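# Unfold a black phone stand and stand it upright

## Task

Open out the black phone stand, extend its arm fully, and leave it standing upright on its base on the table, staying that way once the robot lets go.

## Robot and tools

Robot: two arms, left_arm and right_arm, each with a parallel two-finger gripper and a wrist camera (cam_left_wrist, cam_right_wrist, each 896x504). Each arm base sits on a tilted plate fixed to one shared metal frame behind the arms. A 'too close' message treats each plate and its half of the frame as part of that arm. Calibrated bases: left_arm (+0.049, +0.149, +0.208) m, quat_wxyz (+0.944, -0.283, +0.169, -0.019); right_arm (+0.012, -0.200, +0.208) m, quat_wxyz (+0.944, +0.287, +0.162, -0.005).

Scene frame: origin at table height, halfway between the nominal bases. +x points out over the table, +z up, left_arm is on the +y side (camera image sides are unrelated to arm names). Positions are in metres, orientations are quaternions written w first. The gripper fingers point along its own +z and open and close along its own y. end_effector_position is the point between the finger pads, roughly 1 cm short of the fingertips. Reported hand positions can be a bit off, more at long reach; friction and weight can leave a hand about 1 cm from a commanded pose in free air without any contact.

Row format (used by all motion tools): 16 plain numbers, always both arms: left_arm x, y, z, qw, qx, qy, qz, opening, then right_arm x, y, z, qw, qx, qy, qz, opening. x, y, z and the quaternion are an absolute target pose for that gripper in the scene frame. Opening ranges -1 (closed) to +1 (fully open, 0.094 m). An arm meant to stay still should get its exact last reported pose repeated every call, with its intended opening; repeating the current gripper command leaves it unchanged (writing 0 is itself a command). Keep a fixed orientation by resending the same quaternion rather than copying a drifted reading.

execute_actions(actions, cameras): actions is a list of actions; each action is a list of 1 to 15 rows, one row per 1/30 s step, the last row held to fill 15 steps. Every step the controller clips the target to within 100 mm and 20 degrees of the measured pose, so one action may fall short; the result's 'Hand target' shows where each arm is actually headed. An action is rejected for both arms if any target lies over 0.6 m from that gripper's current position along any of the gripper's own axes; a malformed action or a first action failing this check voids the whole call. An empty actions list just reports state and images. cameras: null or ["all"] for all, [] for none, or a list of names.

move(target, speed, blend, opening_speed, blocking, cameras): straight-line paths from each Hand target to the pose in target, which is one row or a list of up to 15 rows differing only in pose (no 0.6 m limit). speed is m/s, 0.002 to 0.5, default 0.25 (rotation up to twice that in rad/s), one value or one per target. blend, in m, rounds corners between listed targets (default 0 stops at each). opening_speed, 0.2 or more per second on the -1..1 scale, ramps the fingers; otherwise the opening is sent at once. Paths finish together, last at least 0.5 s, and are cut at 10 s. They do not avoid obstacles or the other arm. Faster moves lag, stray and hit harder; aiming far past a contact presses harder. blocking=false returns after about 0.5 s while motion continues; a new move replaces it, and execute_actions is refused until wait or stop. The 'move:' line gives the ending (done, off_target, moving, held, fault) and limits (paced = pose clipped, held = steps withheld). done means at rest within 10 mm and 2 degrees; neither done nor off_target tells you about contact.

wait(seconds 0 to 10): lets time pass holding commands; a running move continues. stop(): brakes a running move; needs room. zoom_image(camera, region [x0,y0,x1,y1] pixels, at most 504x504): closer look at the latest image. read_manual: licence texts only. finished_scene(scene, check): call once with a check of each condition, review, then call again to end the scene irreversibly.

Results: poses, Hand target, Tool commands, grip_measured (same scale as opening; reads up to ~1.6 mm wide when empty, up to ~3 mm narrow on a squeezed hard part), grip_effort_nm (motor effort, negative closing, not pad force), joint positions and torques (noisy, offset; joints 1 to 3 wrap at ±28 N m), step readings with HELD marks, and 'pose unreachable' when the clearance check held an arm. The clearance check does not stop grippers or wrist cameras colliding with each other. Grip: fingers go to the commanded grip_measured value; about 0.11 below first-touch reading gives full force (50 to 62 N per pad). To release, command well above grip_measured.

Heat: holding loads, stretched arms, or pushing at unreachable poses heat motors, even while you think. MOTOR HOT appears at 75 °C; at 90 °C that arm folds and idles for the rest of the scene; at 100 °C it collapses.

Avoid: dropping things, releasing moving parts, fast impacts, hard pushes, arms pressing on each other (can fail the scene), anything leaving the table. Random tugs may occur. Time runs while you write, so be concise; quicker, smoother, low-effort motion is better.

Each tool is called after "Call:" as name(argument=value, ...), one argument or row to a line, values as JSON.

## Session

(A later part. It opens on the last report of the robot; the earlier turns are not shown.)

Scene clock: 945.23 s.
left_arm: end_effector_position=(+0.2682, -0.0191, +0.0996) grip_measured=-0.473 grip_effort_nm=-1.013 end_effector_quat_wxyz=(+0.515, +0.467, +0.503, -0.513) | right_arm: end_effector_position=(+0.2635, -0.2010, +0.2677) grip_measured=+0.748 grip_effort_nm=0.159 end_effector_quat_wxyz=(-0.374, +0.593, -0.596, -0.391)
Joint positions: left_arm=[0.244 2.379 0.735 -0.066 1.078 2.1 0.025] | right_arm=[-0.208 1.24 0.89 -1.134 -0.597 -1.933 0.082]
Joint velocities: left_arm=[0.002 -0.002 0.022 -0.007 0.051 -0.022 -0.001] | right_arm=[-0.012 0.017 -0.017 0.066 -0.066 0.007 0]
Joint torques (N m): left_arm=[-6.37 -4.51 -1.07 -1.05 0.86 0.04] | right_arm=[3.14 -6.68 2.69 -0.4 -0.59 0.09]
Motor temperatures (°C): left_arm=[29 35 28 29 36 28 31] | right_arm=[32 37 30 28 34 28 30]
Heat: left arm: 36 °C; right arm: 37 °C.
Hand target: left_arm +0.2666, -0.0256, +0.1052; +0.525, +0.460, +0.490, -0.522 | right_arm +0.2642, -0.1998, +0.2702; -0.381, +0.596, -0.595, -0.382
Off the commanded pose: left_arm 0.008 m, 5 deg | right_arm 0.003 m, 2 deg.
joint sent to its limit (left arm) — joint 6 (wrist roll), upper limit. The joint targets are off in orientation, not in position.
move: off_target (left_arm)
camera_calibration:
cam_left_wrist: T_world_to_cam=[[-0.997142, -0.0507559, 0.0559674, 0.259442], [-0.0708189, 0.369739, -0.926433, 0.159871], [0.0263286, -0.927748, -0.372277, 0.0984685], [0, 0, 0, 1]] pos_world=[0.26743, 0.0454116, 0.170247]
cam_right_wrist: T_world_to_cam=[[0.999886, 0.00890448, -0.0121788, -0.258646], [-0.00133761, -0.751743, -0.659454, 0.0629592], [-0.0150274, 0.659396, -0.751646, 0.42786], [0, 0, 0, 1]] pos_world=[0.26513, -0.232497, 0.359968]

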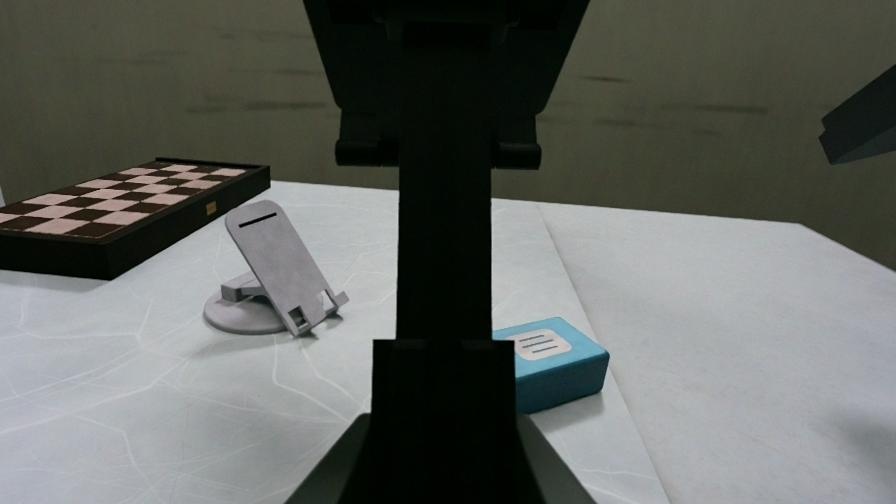

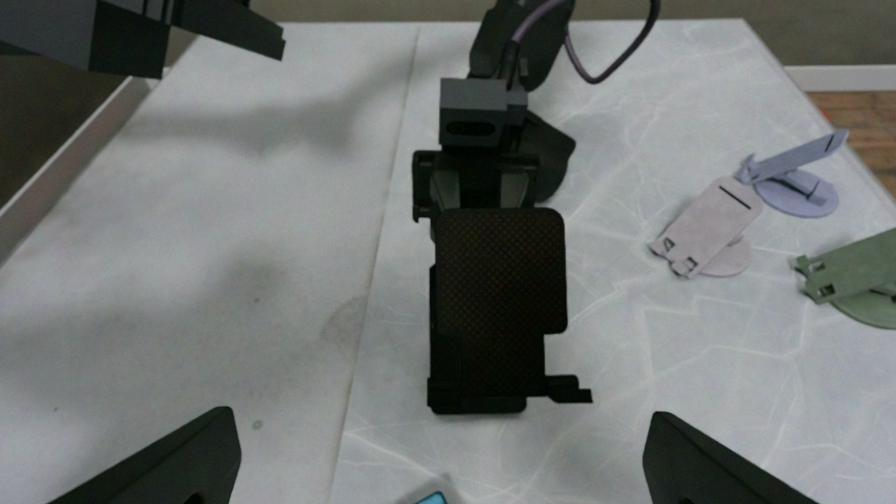

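Call:
move(
  target=[0.267,-0.027,0.082,0.5337,0.4639,0.4639,-0.5337,-0.7,0.264,-0.20,0.27,0.3799,-0.5964,0.5964,0.3799,0.75],
  speed=0.03,
)

Scene clock: 950.80 s.
left_arm: end_effector_position=(+0.2700, -0.0230, +0.0914) grip_measured=-0.473 grip_effort_nm=-1.018 end_effector_quat_wxyz=(+0.521, +0.471, +0.502, -0.504) | right_arm: end_effector_position=(+0.2635, -0.2013, +0.2671) grip_measured=+0.748 grip_effort_nm=0.159 end_effector_quat_wxyz=(-0.373, +0.593, -0.597, -0.391)
Joint positions: left_arm=[0.244 2.414 0.751 -0.024 1.079 2.101 0.025] | right_arm=[-0.208 1.24 0.89 -1.133 -0.594 -1.93 0.082]
Joint velocities: left_arm=[0.002 -0.007 0.012 -0.022 0.066 0.007 0] | right_arm=[-0.007 -0.002 0.007 -0.051 -0.022 -0.007 -0.001]
Joint torques (N m): left_arm=[-3.41 -1.58 1.2 -1.14 0.71 0.04] | right_arm=[3.03 -7.15 2.62 -0.38 -0.61 0.11]
Motor temperatures (°C): left_arm=[29 35 28 29 36 28 31] | right_arm=[32 37 30 28 34 28 30]
Heat: left arm: 36 °C; right arm: 37 °C.
Hand target: left_arm +0.2667, -0.0274, +0.0826; +0.520, +0.458, +0.505, -0.515 | right_arm +0.2639, -0.2000, +0.2701; -0.380, +0.596, -0.596, -0.380
Off the commanded pose: left_arm 0.011 m, 6 deg | right_arm 0.003 m, 2 deg.
joint sent to its limit (left arm) — joint 6 (wrist roll), upper limit. The joint targets are off in orientation, not in position.
move: off_target (left_arm)
camera_calibration:
cam_left_wrist: T_world_to_cam=[[-0.997445, -0.0613624, 0.0365883, 0.263087], [-0.0569801, 0.374344, -0.925538, 0.150076], [0.0430966, -0.925257, -0.376884, 0.0877295], [0, 0, 0, 1]] pos_world=[0.267185, 0.0411358, 0.162339]
cam_right_wrist: T_world_to_cam=[[0.999874, 0.00837377, -0.0134918, -0.258487], [-0.00254488, -0.754166, -0.656679, 0.0614186], [-0.0156739, 0.656631, -0.754049, 0.427832], [0, 0, 0, 1]] pos_world=[0.265317, -0.232443, 0.359451]

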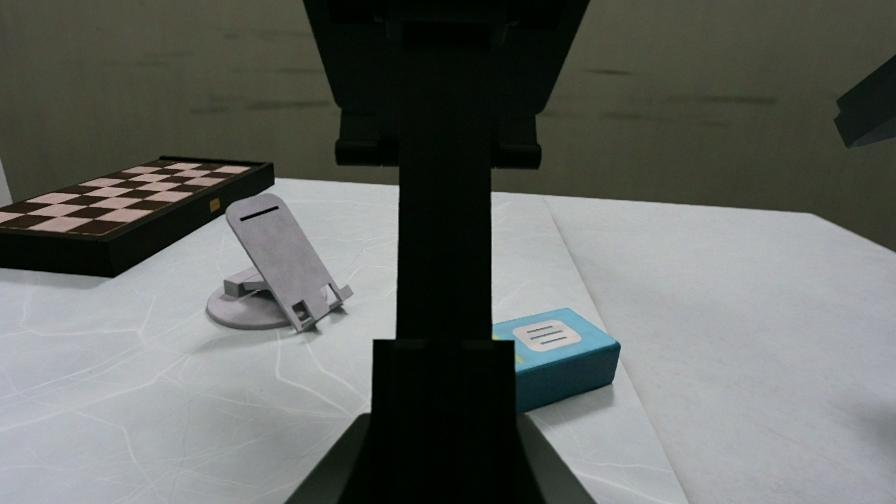

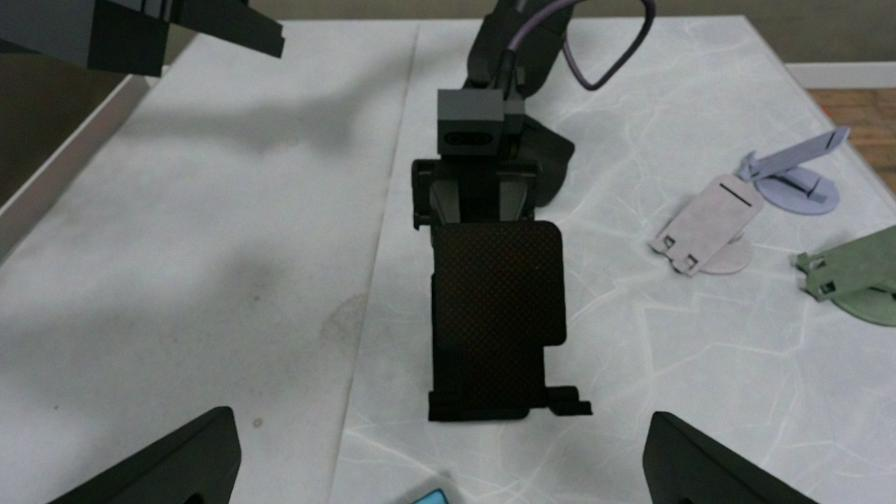

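Call:
move(
  target=[0.267,-0.027,0.050,0.5337,0.4639,0.4639,-0.5337,-0.7,0.264,-0.20,0.27,0.3799,-0.5964,0.5964,0.3799,0.75],
  speed=0.03,
)

Scene clock: 955.33 s.
left_arm: end_effector_position=(+0.2706, -0.0244, +0.0875) grip_measured=-0.473 grip_effort_nm=-1.013 end_effector_quat_wxyz=(+0.527, +0.472, +0.502, -0.498) | right_arm: end_effector_position=(+0.2637, -0.2013, +0.2670) grip_measured=+0.748 grip_effort_nm=0.159 end_effector_quat_wxyz=(-0.373, +0.593, -0.597, -0.390)
Joint positions: left_arm=[0.247 2.431 0.752 0.008 1.083 2.101 0.025] | right_arm=[-0.208 1.24 0.89 -1.132 -0.593 -1.93 0.082]
Joint velocities: left_arm=[-0.002 0.017 -0.012 0.022 -0.051 -0.022 -0.001] | right_arm=[0.017 -0.002 0.007 -0.037 0.051 0.037 0.001]
Joint torques (N m): left_arm=[0.81 3.49 5.65 -0.99 0.4 0.07] | right_arm=[3.32 -6.97 2.56 -0.42 -0.59 0.05]
Motor temperatures (°C): left_arm=[29 35 28 30 36 28 31] | right_arm=[32 37 29 28 33 28 30]
Heat: left arm: 36 °C; right arm: 37 °C.
Hand target: left_arm +0.2649, -0.0262, +0.0540; +0.512, +0.455, +0.527, -0.504 | right_arm +0.2639, -0.2000, +0.2701; -0.380, +0.596, -0.596, -0.380
Off the commanded pose: left_arm 0.038 m, 6 deg | right_arm 0.003 m, 1 deg.
joint sent to its limit (left arm) — joint 6 (wrist roll), upper limit. The joint targets are off in position and orientation.
move: off_target (left_arm)
camera_calibration:
cam_left_wrist: T_world_to_cam=[[-0.997018, -0.0732983, 0.0241275, 0.264431], [-0.0500122, 0.375661, -0.925407, 0.145239], [0.058767, -0.923854, -0.378206, 0.0809071], [0, 0, 0, 1]] pos_world=[0.266151, 0.0395681, 0.158625]
cam_right_wrist: T_world_to_cam=[[0.99988, 0.00798243, -0.0132592, -0.258761], [-0.00267839, -0.75455, -0.656237, 0.0611463], [-0.0152431, 0.656194, -0.754438, 0.427683], [0, 0, 0, 1]] pos_world=[0.265413, -0.232439, 0.359356]

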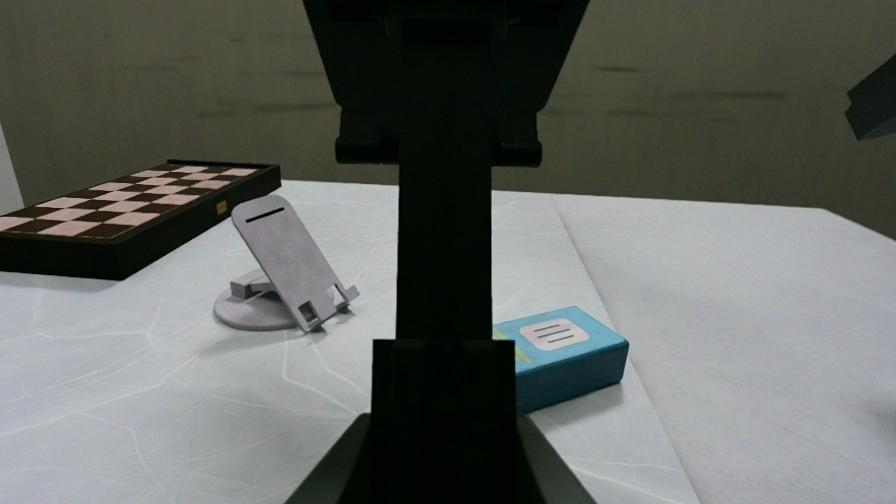

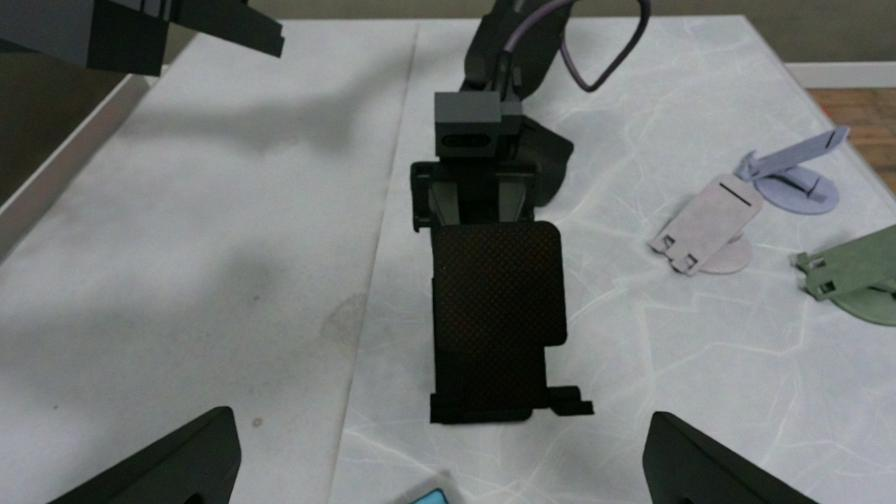

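Call:
zoom_image(
  camera="cam_right_wrist",
  region=[380, 140, 640, 460],
)

Scaled by 1.575.

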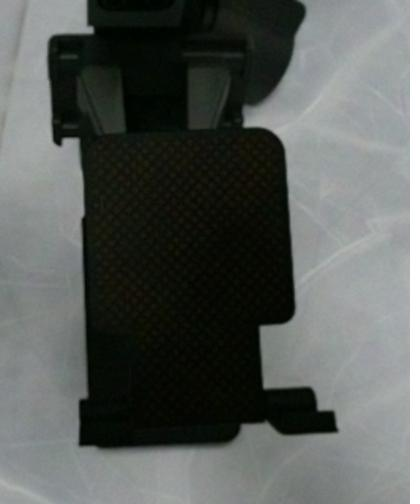

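Call:
move(
  target=[0.267,-0.027,0.060,0.5,0.5,0.5,-0.5,-0.48,0.264,-0.20,0.27,0.3799,-0.5964,0.5964,0.3799,0.75],
  speed=0.03,
  opening_speed=0.2,
)

Scene clock: 969.73 s.
left_arm: end_effector_position=(+0.2709, -0.0238, +0.0877) grip_measured=-0.473 grip_effort_nm=-1.018 end_effector_quat_wxyz=(+0.525, +0.478, +0.501, -0.495) | right_arm: end_effector_position=(+0.2637, -0.2014, +0.2669) grip_measured=+0.748 grip_effort_nm=0.159 end_effector_quat_wxyz=(-0.373, +0.593, -0.597, -0.390)
Joint positions: left_arm=[0.245 2.42 0.751 0.001 1.071 2.105 0.025] | right_arm=[-0.208 1.24 0.89 -1.132 -0.593 -1.93 0.082]
Joint velocities: left_arm=[-0.007 0.002 -0.007 0.037 -0.037 0.007 0] | right_arm=[-0.007 0.027 0.002 0.037 0.037 0.051 0]
Joint torques (N m): left_arm=[-2.91 -2.14 3.14 -1.2 -0.28 0.01] | right_arm=[3.37 -6.82 2.45 -0.42 -0.61 0.06]
Motor temperatures (°C): left_arm=[29 35 29 30 35 28 31] | right_arm=[32 37 29 28 33 28 30]
Heat: left arm: 35 °C; right arm: 37 °C.
Hand target: left_arm +0.2666, -0.0258, +0.0623; +0.495, +0.497, +0.515, -0.493 | right_arm +0.2639, -0.2000, +0.2700; -0.380, +0.596, -0.596, -0.380
Off the commanded pose: left_arm 0.028 m, 4 deg | right_arm 0.003 m, 1 deg.
joint sent to its limit (left arm) — joint 6 (wrist roll), upper limit. The joint targets still meet the commanded pose.
move: off_target (left_arm)
camera_calibration:
cam_left_wrist: T_world_to_cam=[[-0.99765, -0.0666621, 0.0158511, 0.265794], [-0.0404236, 0.385807, -0.921693, 0.142438], [0.0553265, -0.920168, -0.387595, 0.0833408], [0, 0, 0, 1]] pos_world=[0.266316, 0.0394525, 0.159373]
cam_right_wrist: T_world_to_cam=[[0.999884, 0.00792904, -0.0129975, -0.258895], [-0.00253987, -0.754856, -0.655885, 0.0608691], [-0.0150118, 0.655842, -0.754749, 0.427595], [0, 0, 0, 1]] pos_world=[0.265439, -0.232435, 0.359285]

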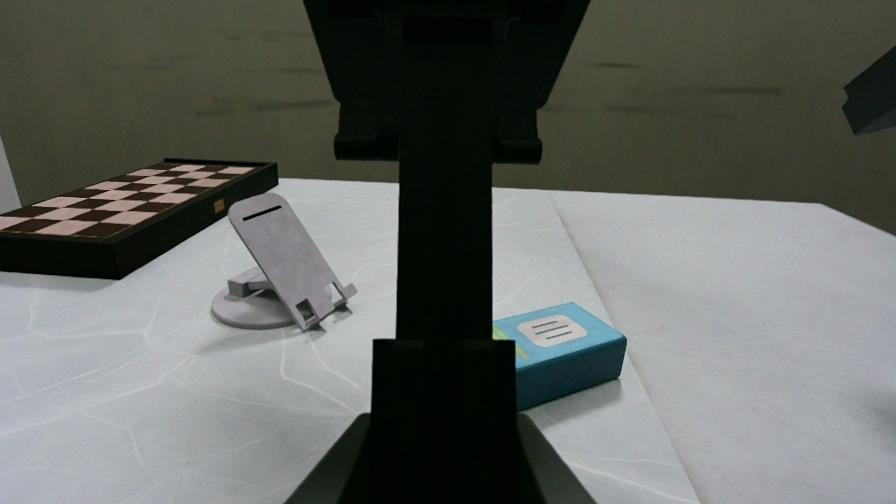

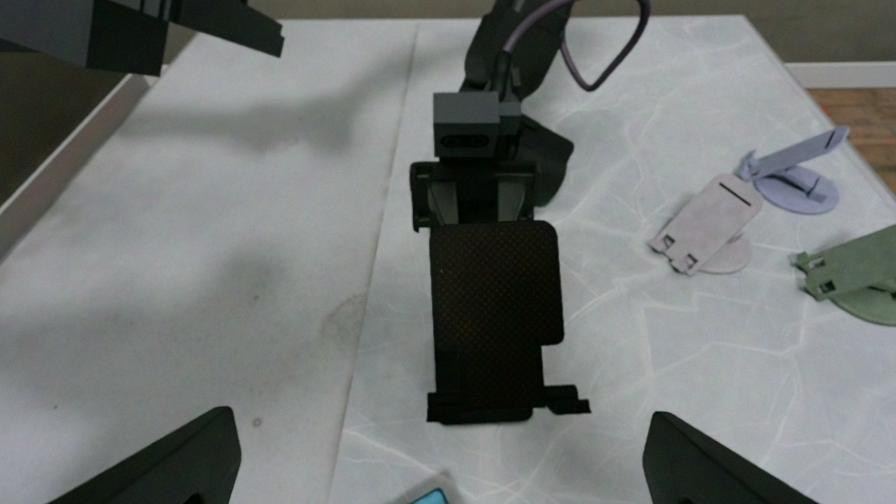

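Call:
move(
  target=[0.267,-0.027,0.070,0.5,0.5,0.5,-0.5,-0.46,0.264,-0.20,0.27,0.3799,-0.5964,0.5964,0.3799,0.75],
  speed=0.03,
  opening_speed=0.2,
)

Scene clock: 972.40 s.
left_arm: end_effector_position=(+0.2692, -0.0243, +0.0894) grip_measured=-0.460 grip_effort_nm=-0.755 end_effector_quat_wxyz=(+0.519, +0.478, +0.500, -0.502) | right_arm: end_effector_position=(+0.2637, -0.2014, +0.2669) grip_measured=+0.748 grip_effort_nm=0.159 end_effector_quat_wxyz=(-0.373, +0.593, -0.597, -0.390)
Joint positions: left_arm=[0.24 2.416 0.754 -0.022 1.066 2.105 0.025] | right_arm=[-0.208 1.24 0.89 -1.132 -0.593 -1.93 0.082]
Joint velocities: left_arm=[-0.012 0.012 -0.002 -0.066 -0.051 -0.037 -0.006] | right_arm=[0.002 0.002 -0.012 0.051 0.037 -0.066 -0.001]
Joint torques (N m): left_arm=[-3.77 -3.66 1.5 -1.08 -0.14 -0.01] | right_arm=[3.22 -6.99 2.5 -0.39 -0.63 0.01]
Motor temperatures (°C): left_arm=[29 34 29 30 35 28 31] | right_arm=[32 37 29 28 33 28 30]
Heat: left arm: 35 °C; right arm: 37 °C.
Hand target: left_arm +0.2671, -0.0262, +0.0711; +0.497, +0.498, +0.508, -0.496 | right_arm +0.2639, -0.2000, +0.2701; -0.380, +0.596, -0.596, -0.380
Off the commanded pose: left_arm 0.020 m, 3 deg | right_arm 0.003 m, 1 deg.
joint sent to its limit (left arm) — joint 6 (wrist roll), upper limit. The joint targets still meet the commanded pose.
move: off_target (left_arm)
camera_calibration:
cam_left_wrist: T_world_to_cam=[[-0.998229, -0.0530246, 0.0269786, 0.263542], [-0.0453483, 0.38463, -0.921956, 0.145479], [0.0385096, -0.921547, -0.386353, 0.0879816], [0, 0, 0, 1]] pos_world=[0.266284, 0.0390978, 0.161007]
cam_right_wrist: T_world_to_cam=[[0.999884, 0.00792904, -0.0129975, -0.258895], [-0.00253987, -0.754856, -0.655885, 0.0608691], [-0.0150118, 0.655842, -0.754749, 0.427595], [0, 0, 0, 1]] pos_world=[0.265439, -0.232435, 0.359285]

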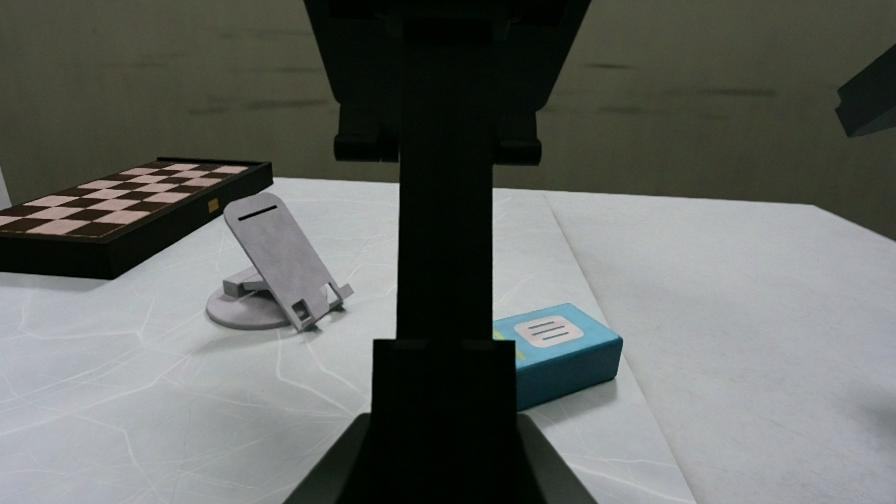

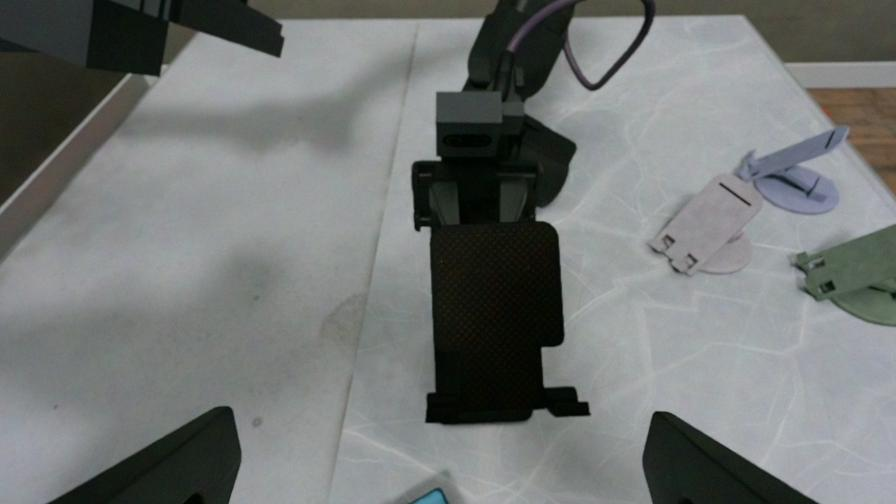

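Call:
move(
  target=[0.267,-0.027,0.085,0.5,0.5,0.5,-0.5,-0.40,0.264,-0.20,0.27,0.3799,-0.5964,0.5964,0.3799,0.75],
  speed=0.03,
  opening_speed=0.2,
)

Scene clock: 974.70 s.
left_arm: end_effector_position=(+0.2639, -0.0250, +0.0821) grip_measured=-0.401 grip_effort_nm=0.081 end_effector_quat_wxyz=(+0.499, +0.497, +0.505, -0.500) | right_arm: end_effector_position=(+0.2638, -0.2014, +0.2668) grip_measured=+0.748 grip_effort_nm=0.159 end_effector_quat_wxyz=(-0.373, +0.594, -0.597, -0.390)
Joint positions: left_arm=[0.236 2.413 0.754 -0.027 1.011 2.101 0.028] | right_arm=[-0.208 1.24 0.89 -1.131 -0.593 -1.93 0.082]
Joint velocities: left_arm=[0.007 -0.032 0.022 0.007 -0.037 -0.037 0] | right_arm=[0.012 0.007 -0.007 0.007 -0.066 -0.022 -0.001]
Joint torques (N m): left_arm=[-5.9 -6.95 -1.31 -1.14 0.54 -0.1] | right_arm=[3.32 -6.94 2.26 -0.42 -0.6 0.1]
Motor temperatures (°C): left_arm=[29 35 28 30 35 28 31] | right_arm=[32 37 29 28 33 28 30]
Heat: left arm: 35 °C; right arm: 37 °C.
Hand target: left_arm +0.2671, -0.0269, +0.0851; +0.500, +0.500, +0.500, -0.500 | right_arm +0.2640, -0.2000, +0.2700; -0.380, +0.596, -0.596, -0.380
Off the commanded pose: left_arm 0.005 m, 1 deg | right_arm 0.003 m, 1 deg.
move: done
camera_calibration:
cam_left_wrist: T_world_to_cam=[[-0.999307, -0.0219829, 0.0300544, 0.259232], [-0.0365703, 0.427489, -0.90328, 0.136041], [0.00700881, -0.903753, -0.427997, 0.0969546], [0, 0, 0, 1]] pos_world=[0.263348, 0.0351658, 0.156588]
cam_right_wrist: T_world_to_cam=[[0.99989, 0.00775022, -0.01268, -0.259095], [-0.00246497, -0.75493, -0.655801, 0.060785], [-0.0146551, 0.65576, -0.754827, 0.427492], [0, 0, 0, 1]] pos_world=[0.265481, -0.232436, 0.35926]

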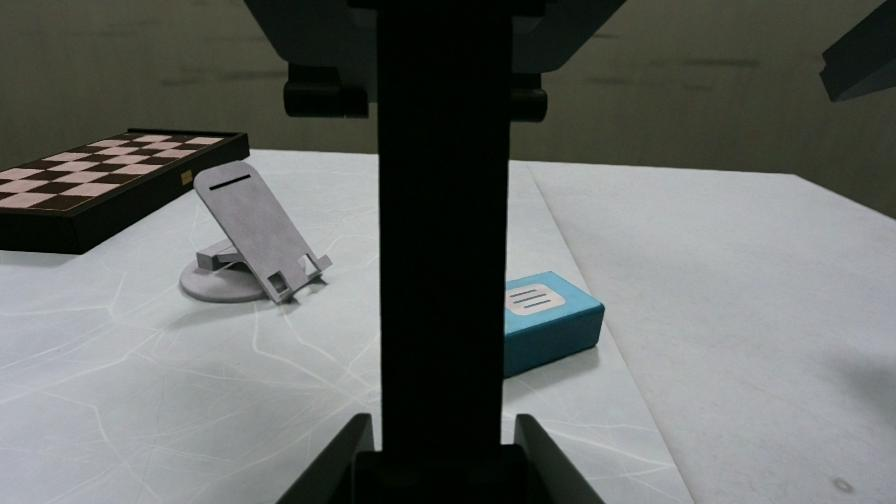

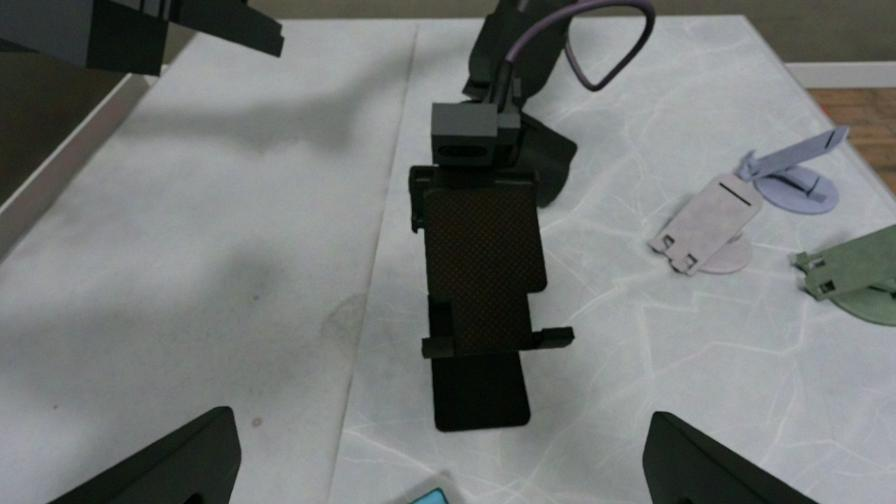

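Call:
move(
  target=[0.267,-0.027,0.085,0.5,0.5,0.5,-0.5,0.0,0.264,-0.20,0.27,0.3799,-0.5964,0.5964,0.3799,0.75],
  speed=0.03,
  opening_speed=0.3,
)

Scene clock: 980.37 s.
left_arm: end_effector_position=(+0.2638, -0.0250, +0.0820) grip_measured=-0.001 grip_effort_nm=0.081 end_effector_quat_wxyz=(+0.498, +0.497, +0.505, -0.500) | right_arm: end_effector_position=(+0.2638, -0.2014, +0.2668) grip_measured=+0.748 grip_effort_nm=0.164 end_effector_quat_wxyz=(-0.373, +0.594, -0.597, -0.390)
Joint positions: left_arm=[0.236 2.413 0.754 -0.027 1.01 2.099 0.047] | right_arm=[-0.208 1.24 0.89 -1.131 -0.593 -1.93 0.082]
Joint velocities: left_arm=[-0.017 0.002 -0.007 -0.066 -0.037 -0.022 0] | right_arm=[0.002 -0.012 0.012 -0.066 -0.022 -0.022 0]
Joint torques (N m): left_arm=[-5.96 -6.94 -1.4 -1.09 0.55 -0.08] | right_arm=[3.23 -6.86 2.36 -0.4 -0.61 0.08]
Motor temperatures (°C): left_arm=[29 35 28 30 35 28 30] | right_arm=[32 37 29 28 33 28 30]
Heat: left arm: 35 °C; right arm: 37 °C.
Hand target: left_arm +0.2670, -0.0270, +0.0851; +0.500, +0.500, +0.500, -0.500 | right_arm +0.2639, -0.2000, +0.2701; -0.380, +0.596, -0.596, -0.380
Off the commanded pose: left_arm 0.005 m, 1 deg | right_arm 0.003 m, 1 deg.
move: done
camera_calibration:
cam_left_wrist: T_world_to_cam=[[-0.999247, -0.0214342, 0.0323288, 0.258945], [-0.0383968, 0.428385, -0.90278, 0.136342], [0.00550115, -0.903342, -0.428885, 0.0973612], [0, 0, 0, 1]] pos_world=[0.263449, 0.035094, 0.156472]
cam_right_wrist: T_world_to_cam=[[0.99989, 0.00775022, -0.01268, -0.259095], [-0.00246497, -0.75493, -0.655801, 0.060785], [-0.0146551, 0.65576, -0.754827, 0.427492], [0, 0, 0, 1]] pos_world=[0.265481, -0.232436, 0.35926]

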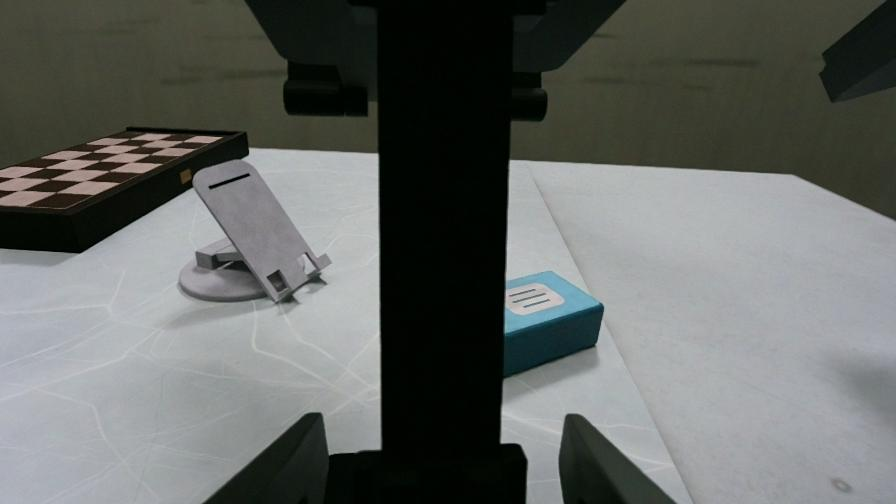

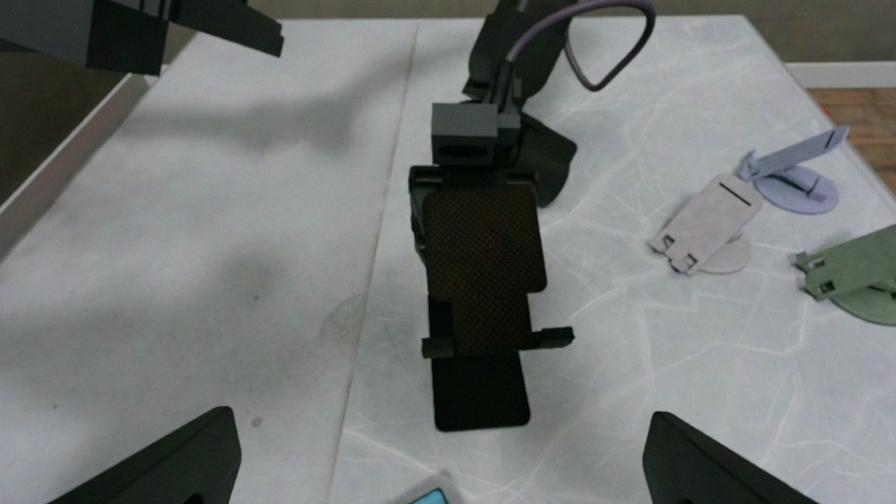

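Call:
move(
  target=[0.267,0.08,0.088,0.5,0.5,0.5,-0.5,0.0,0.264,-0.20,0.27,0.3799,-0.5964,0.5964,0.3799,0.75],
  speed=0.05,
)

Scene clock: 985.40 s.
left_arm: end_effector_position=(+0.2629, +0.0775, +0.0872) grip_measured=-0.001 grip_effort_nm=0.085 end_effector_quat_wxyz=(+0.406, +0.474, +0.628, -0.464) | right_arm: end_effector_position=(+0.2638, -0.2014, +0.2668) grip_measured=+0.748 grip_effort_nm=0.159 end_effector_quat_wxyz=(-0.373, +0.594, -0.597, -0.390)
Joint positions: left_arm=[0.517 2.02 0.653 -0.362 0.818 2.101 0.047] | right_arm=[-0.208 1.24 0.89 -1.131 -0.593 -1.93 0.082]
Joint velocities: left_arm=[0.017 0.002 -0.002 -0.007 -0.007 0.007 0] | right_arm=[0.012 -0.012 -0.002 0.022 -0.11 -0.022 0.002]
Joint torques (N m): left_arm=[-2.55 -7.83 -0.58 -1.5 0.45 0.02] | right_arm=[3.36 -6.95 2.51 -0.41 -0.61 0.1]
Motor temperatures (°C): left_arm=[29 36 29 30 35 28 30] | right_arm=[32 37 29 28 33 28 30]
Heat: left arm: 36 °C; right arm: 37 °C.
Hand target: left_arm +0.2673, +0.0811, +0.0880; +0.411, +0.478, +0.628, -0.457 | right_arm +0.2639, -0.2000, +0.2701; -0.380, +0.596, -0.596, -0.380
Off the commanded pose: left_arm 0.005 m, 19 deg | right_arm 0.003 m, 1 deg.
joint sent to its limit (left arm) — joint 6 (wrist roll), upper limit. The joint targets are off in orientation, not in position.
move: off_target (left_arm)
camera_calibration:
cam_left_wrist: T_world_to_cam=[[-0.966934, -0.138171, 0.214355, 0.244742], [-0.253703, 0.60671, -0.753351, 0.126891], [-0.0259603, -0.782823, -0.621703, 0.207887], [0, 0, 0, 1]] pos_world=[0.274239, 0.119569, 0.172375]
cam_right_wrist: T_world_to_cam=[[0.99989, 0.00775022, -0.01268, -0.259095], [-0.00246497, -0.75493, -0.655801, 0.060785], [-0.0146551, 0.65576, -0.754827, 0.427492], [0, 0, 0, 1]] pos_world=[0.265481, -0.232436, 0.35926]

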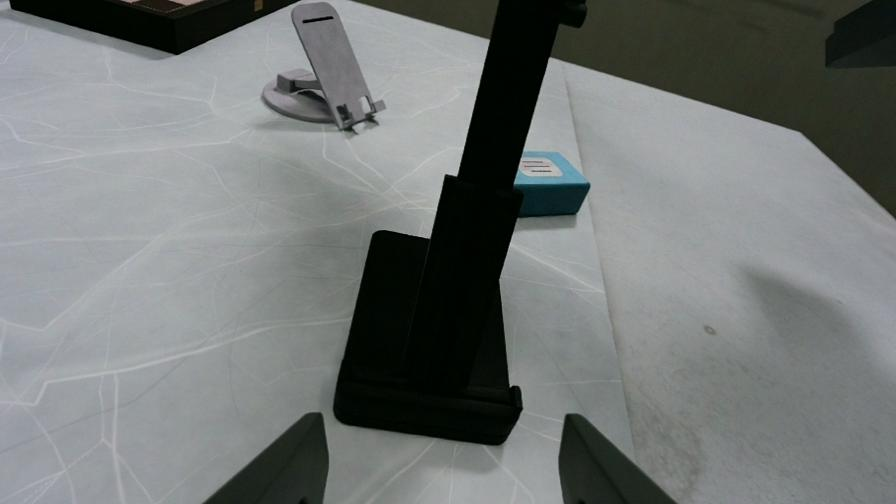

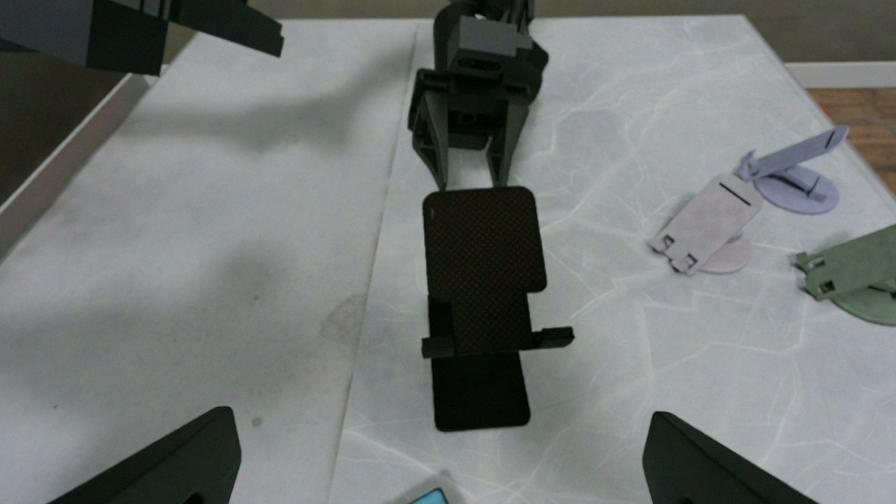

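Call:
move(
  target=[0.267,0.17,0.17,0.4305,0.561,0.561,-0.4305,0.0,0.264,-0.24,0.28,0.3799,-0.5964,0.5964,0.3799,0.75],
  speed=0.1,
)

Call:
finished_scene(
  scene=2,
  check="Base: the left picture shows the slab flat on the table, stand upright, both grippers off it; a residual few-degree pitch can't be fully excluded, but it did not move on release. Arm hinge opened about 70 degrees, telescope extended (step between outer and inner tube visible). Cradle opened leaning back about 45-50 degrees, hooks out front. Could be missed if hinge angles needed differ or the telescope slid back slightly; the pictures show it extended.",
)

Scene clock: 991.80 s.
left_arm: end_effector_position=(+0.2654, +0.1690, +0.1693) grip_measured=-0.001 grip_effort_nm=0.081 end_effector_quat_wxyz=(+0.321, +0.537, +0.669, -0.402) | right_arm: end_effector_position=(+0.2627, -0.2365, +0.2761) grip_measured=+0.748 grip_effort_nm=0.149 end_effector_quat_wxyz=(-0.373, +0.595, -0.601, -0.382)
Joint positions: left_arm=[0.584 1.409 0.726 -0.949 0.58 2.101 0.047] | right_arm=[-0.336 1.24 0.997 -1.304 -0.593 -2.077 0.082]
Joint velocities: left_arm=[0.007 0.007 0.002 -0.022 -0.037 -0.095 0] | right_arm=[0.007 -0.012 -0.027 -0.007 -0.066 -0.037 0]
Joint torques (N m): left_arm=[-1.65 -6.71 4.67 -1.56 0.4 0.05] | right_arm=[1.42 -6.13 4.18 -0.98 -0.67 -0.12]
Motor temperatures (°C): left_arm=[29 36 28 30 35 28 30] | right_arm=[32 37 29 28 33 28 30]
Heat: left arm: 36 °C; right arm: 37 °C.
Hand target: left_arm +0.2680, +0.1711, +0.1712; +0.324, +0.540, +0.668, -0.398 | right_arm +0.2633, -0.2395, +0.2801; -0.377, +0.596, -0.600, -0.378
Off the commanded pose: left_arm 0.002 m, 18 deg | right_arm 0.005 m, 1 deg.
joint sent to its limit (left arm) — joint 6 (wrist roll), upper limit. The joint targets are off in orientation, not in position.
joint sent to its limit (right arm) — joint 6 (wrist roll), lower limit. The joint targets still meet the commanded pose.
move: off_target (left_arm)
camera_calibration:
cam_left_wrist: T_world_to_cam=[[-0.971106, -0.124352, 0.203691, 0.242752], [-0.22133, 0.788505, -0.573823, 0.0641526], [-0.0892552, -0.602326, -0.793245, 0.345989], [0, 0, 0, 1]] pos_world=[0.280818, 0.188, 0.26182]
cam_right_wrist: T_world_to_cam=[[0.99999, -0.00121271, -0.00434453, -0.262036], [-0.00372958, -0.764019, -0.645183, 0.0355941], [-0.00253688, 0.645192, -0.764016, 0.454398], [0, 0, 0, 1]] pos_world=[0.263318, -0.266297, 0.368994]

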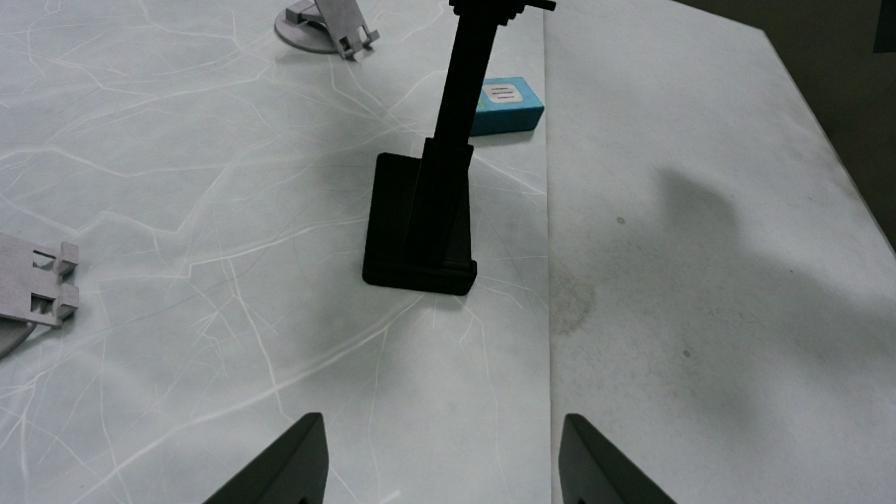

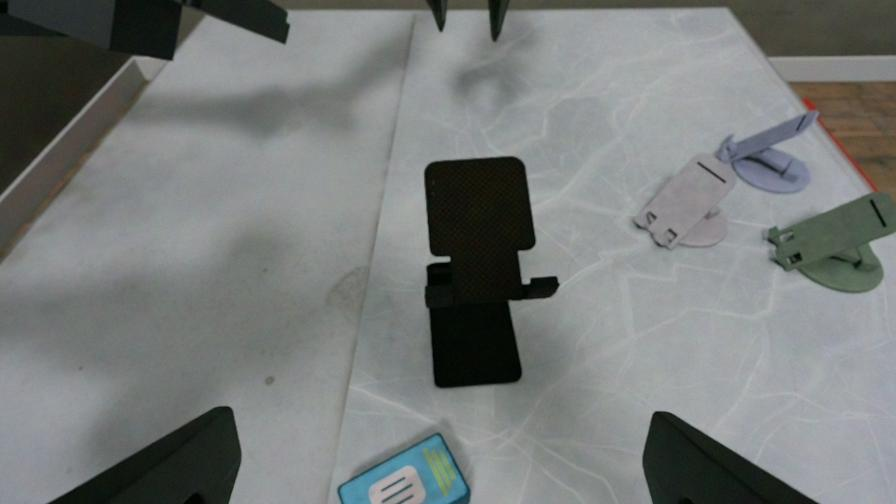

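This call ended nothing. Check each condition that your pictures could not show: look closer or test it, and mend what is not met. Then call finished_scene again.

Call:
execute_actions(
  actions=[],
)

Scene clock: 995.70 s.
left_arm: end_effector_position=(+0.2651, +0.1690, +0.1694) grip_measured=-0.001 grip_effort_nm=0.076 end_effector_quat_wxyz=(+0.321, +0.537, +0.669, -0.402) | right_arm: end_effector_position=(+0.2625, -0.2365, +0.2762) grip_measured=+0.748 grip_effort_nm=0.159 end_effector_quat_wxyz=(-0.373, +0.595, -0.601, -0.382)
Joint positions: left_arm=[0.584 1.409 0.726 -0.95 0.58 2.101 0.047] | right_arm=[-0.336 1.24 0.997 -1.305 -0.593 -2.077 0.082]
Joint velocities: left_arm=[0.017 0.007 0.007 0.066 -0.037 -0.037 0] | right_arm=[-0.007 -0.007 0.002 -0.007 0.037 -0.007 -0.001]
Joint torques (N m): left_arm=[-1.61 -6.61 4.6 -1.52 0.4 0.04] | right_arm=[1.4 -5.79 4.56 -0.96 -0.56 -0.14]
Motor temperatures (°C): left_arm=[29 36 29 30 35 28 30] | right_arm=[32 37 29 28 33 28 30]
Heat: left arm: 36 °C; right arm: 37 °C.
Hand target: left_arm +0.2681, +0.1711, +0.1712; +0.324, +0.540, +0.668, -0.398 | right_arm +0.2633, -0.2395, +0.2801; -0.377, +0.596, -0.600, -0.378
Tool commands: left_gripper/opening=+0.0 right_gripper/opening=+0.75
Off the commanded pose: left_arm 0.002 m, 18 deg | right_arm 0.005 m, 1 deg.
camera_calibration:
cam_left_wrist: T_world_to_cam=[[-0.970972, -0.123575, 0.204798, 0.242112], [-0.221361, 0.788625, -0.573647, 0.0641125], [-0.0906206, -0.602329, -0.793087, 0.346331], [0, 0, 0, 1]] pos_world=[0.280661, 0.187964, 0.261865]
cam_right_wrist: T_world_to_cam=[[0.999989, -0.000735487, -0.00462326, -0.261701], [-0.00354577, -0.763818, -0.645422, 0.0357338], [-0.00305663, 0.645431, -0.763812, 0.454569], [0, 0, 0, 1]] pos_world=[0.263214, -0.266291, 0.369059]

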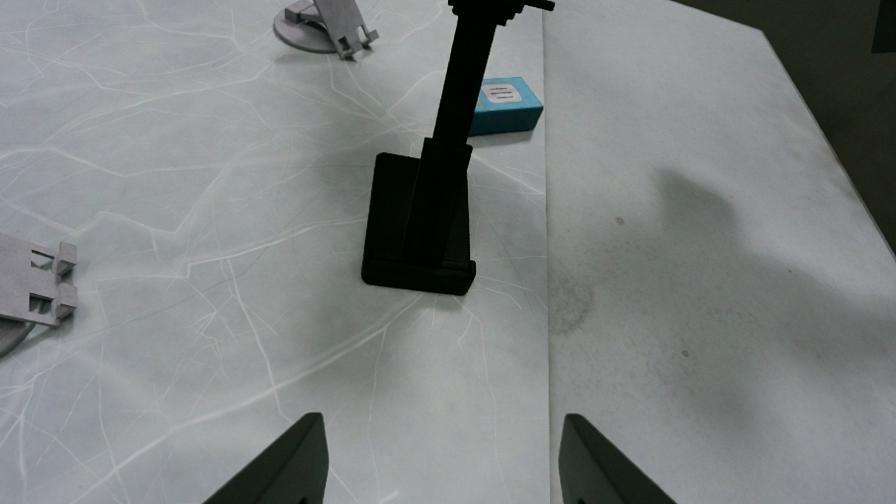

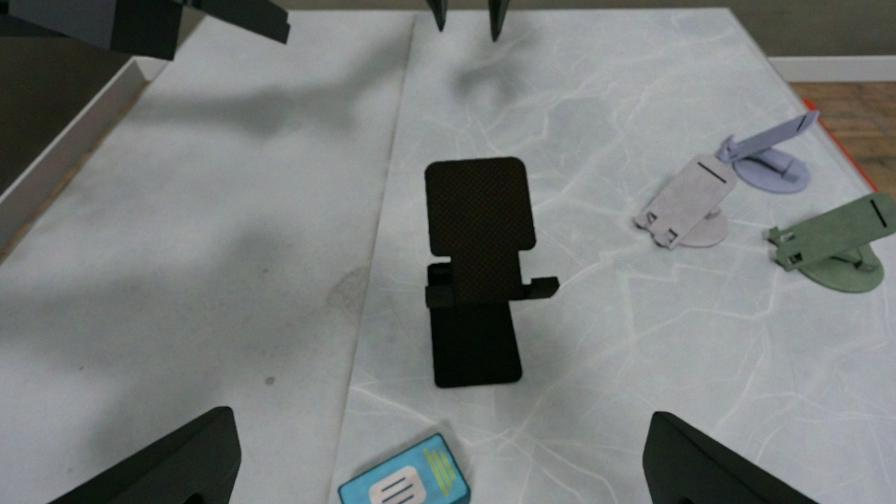

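Call:
zoom_image(
  camera="cam_right_wrist",
  region=[380, 140, 600, 400],
)

Call:
zoom_image(
  camera="cam_left_wrist",
  region=[340, 0, 580, 310],
)

Scaled by 1.938.

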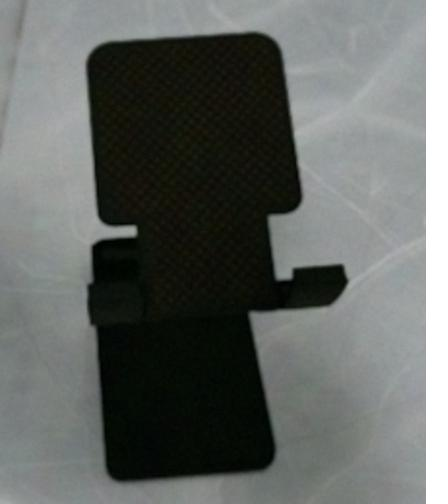

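Scaled by 1.626.

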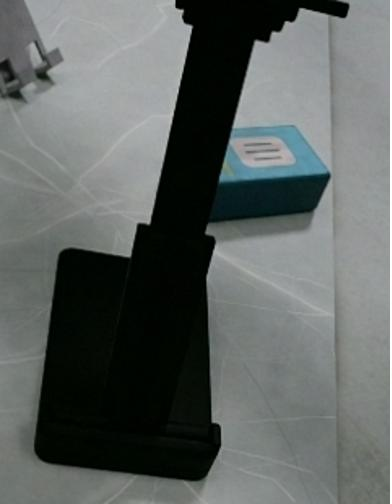

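Call:
finished_scene(
  scene=2,
  check="Latest pictures: the black stand stands on its base slab, which looks flat on the table; the arm is raised about 70-75 deg; the inner tube is out of the outer tube (step visible); the cradle plate is opened, leaning back, with both hooks out. Both grippers are clear and touch nothing. Pictures cannot show the exact joint angles or whether the telescope is at its last millimetre; these could be slightly short. Nothing has fallen off the table.",
)

The scene is finished: the task was done.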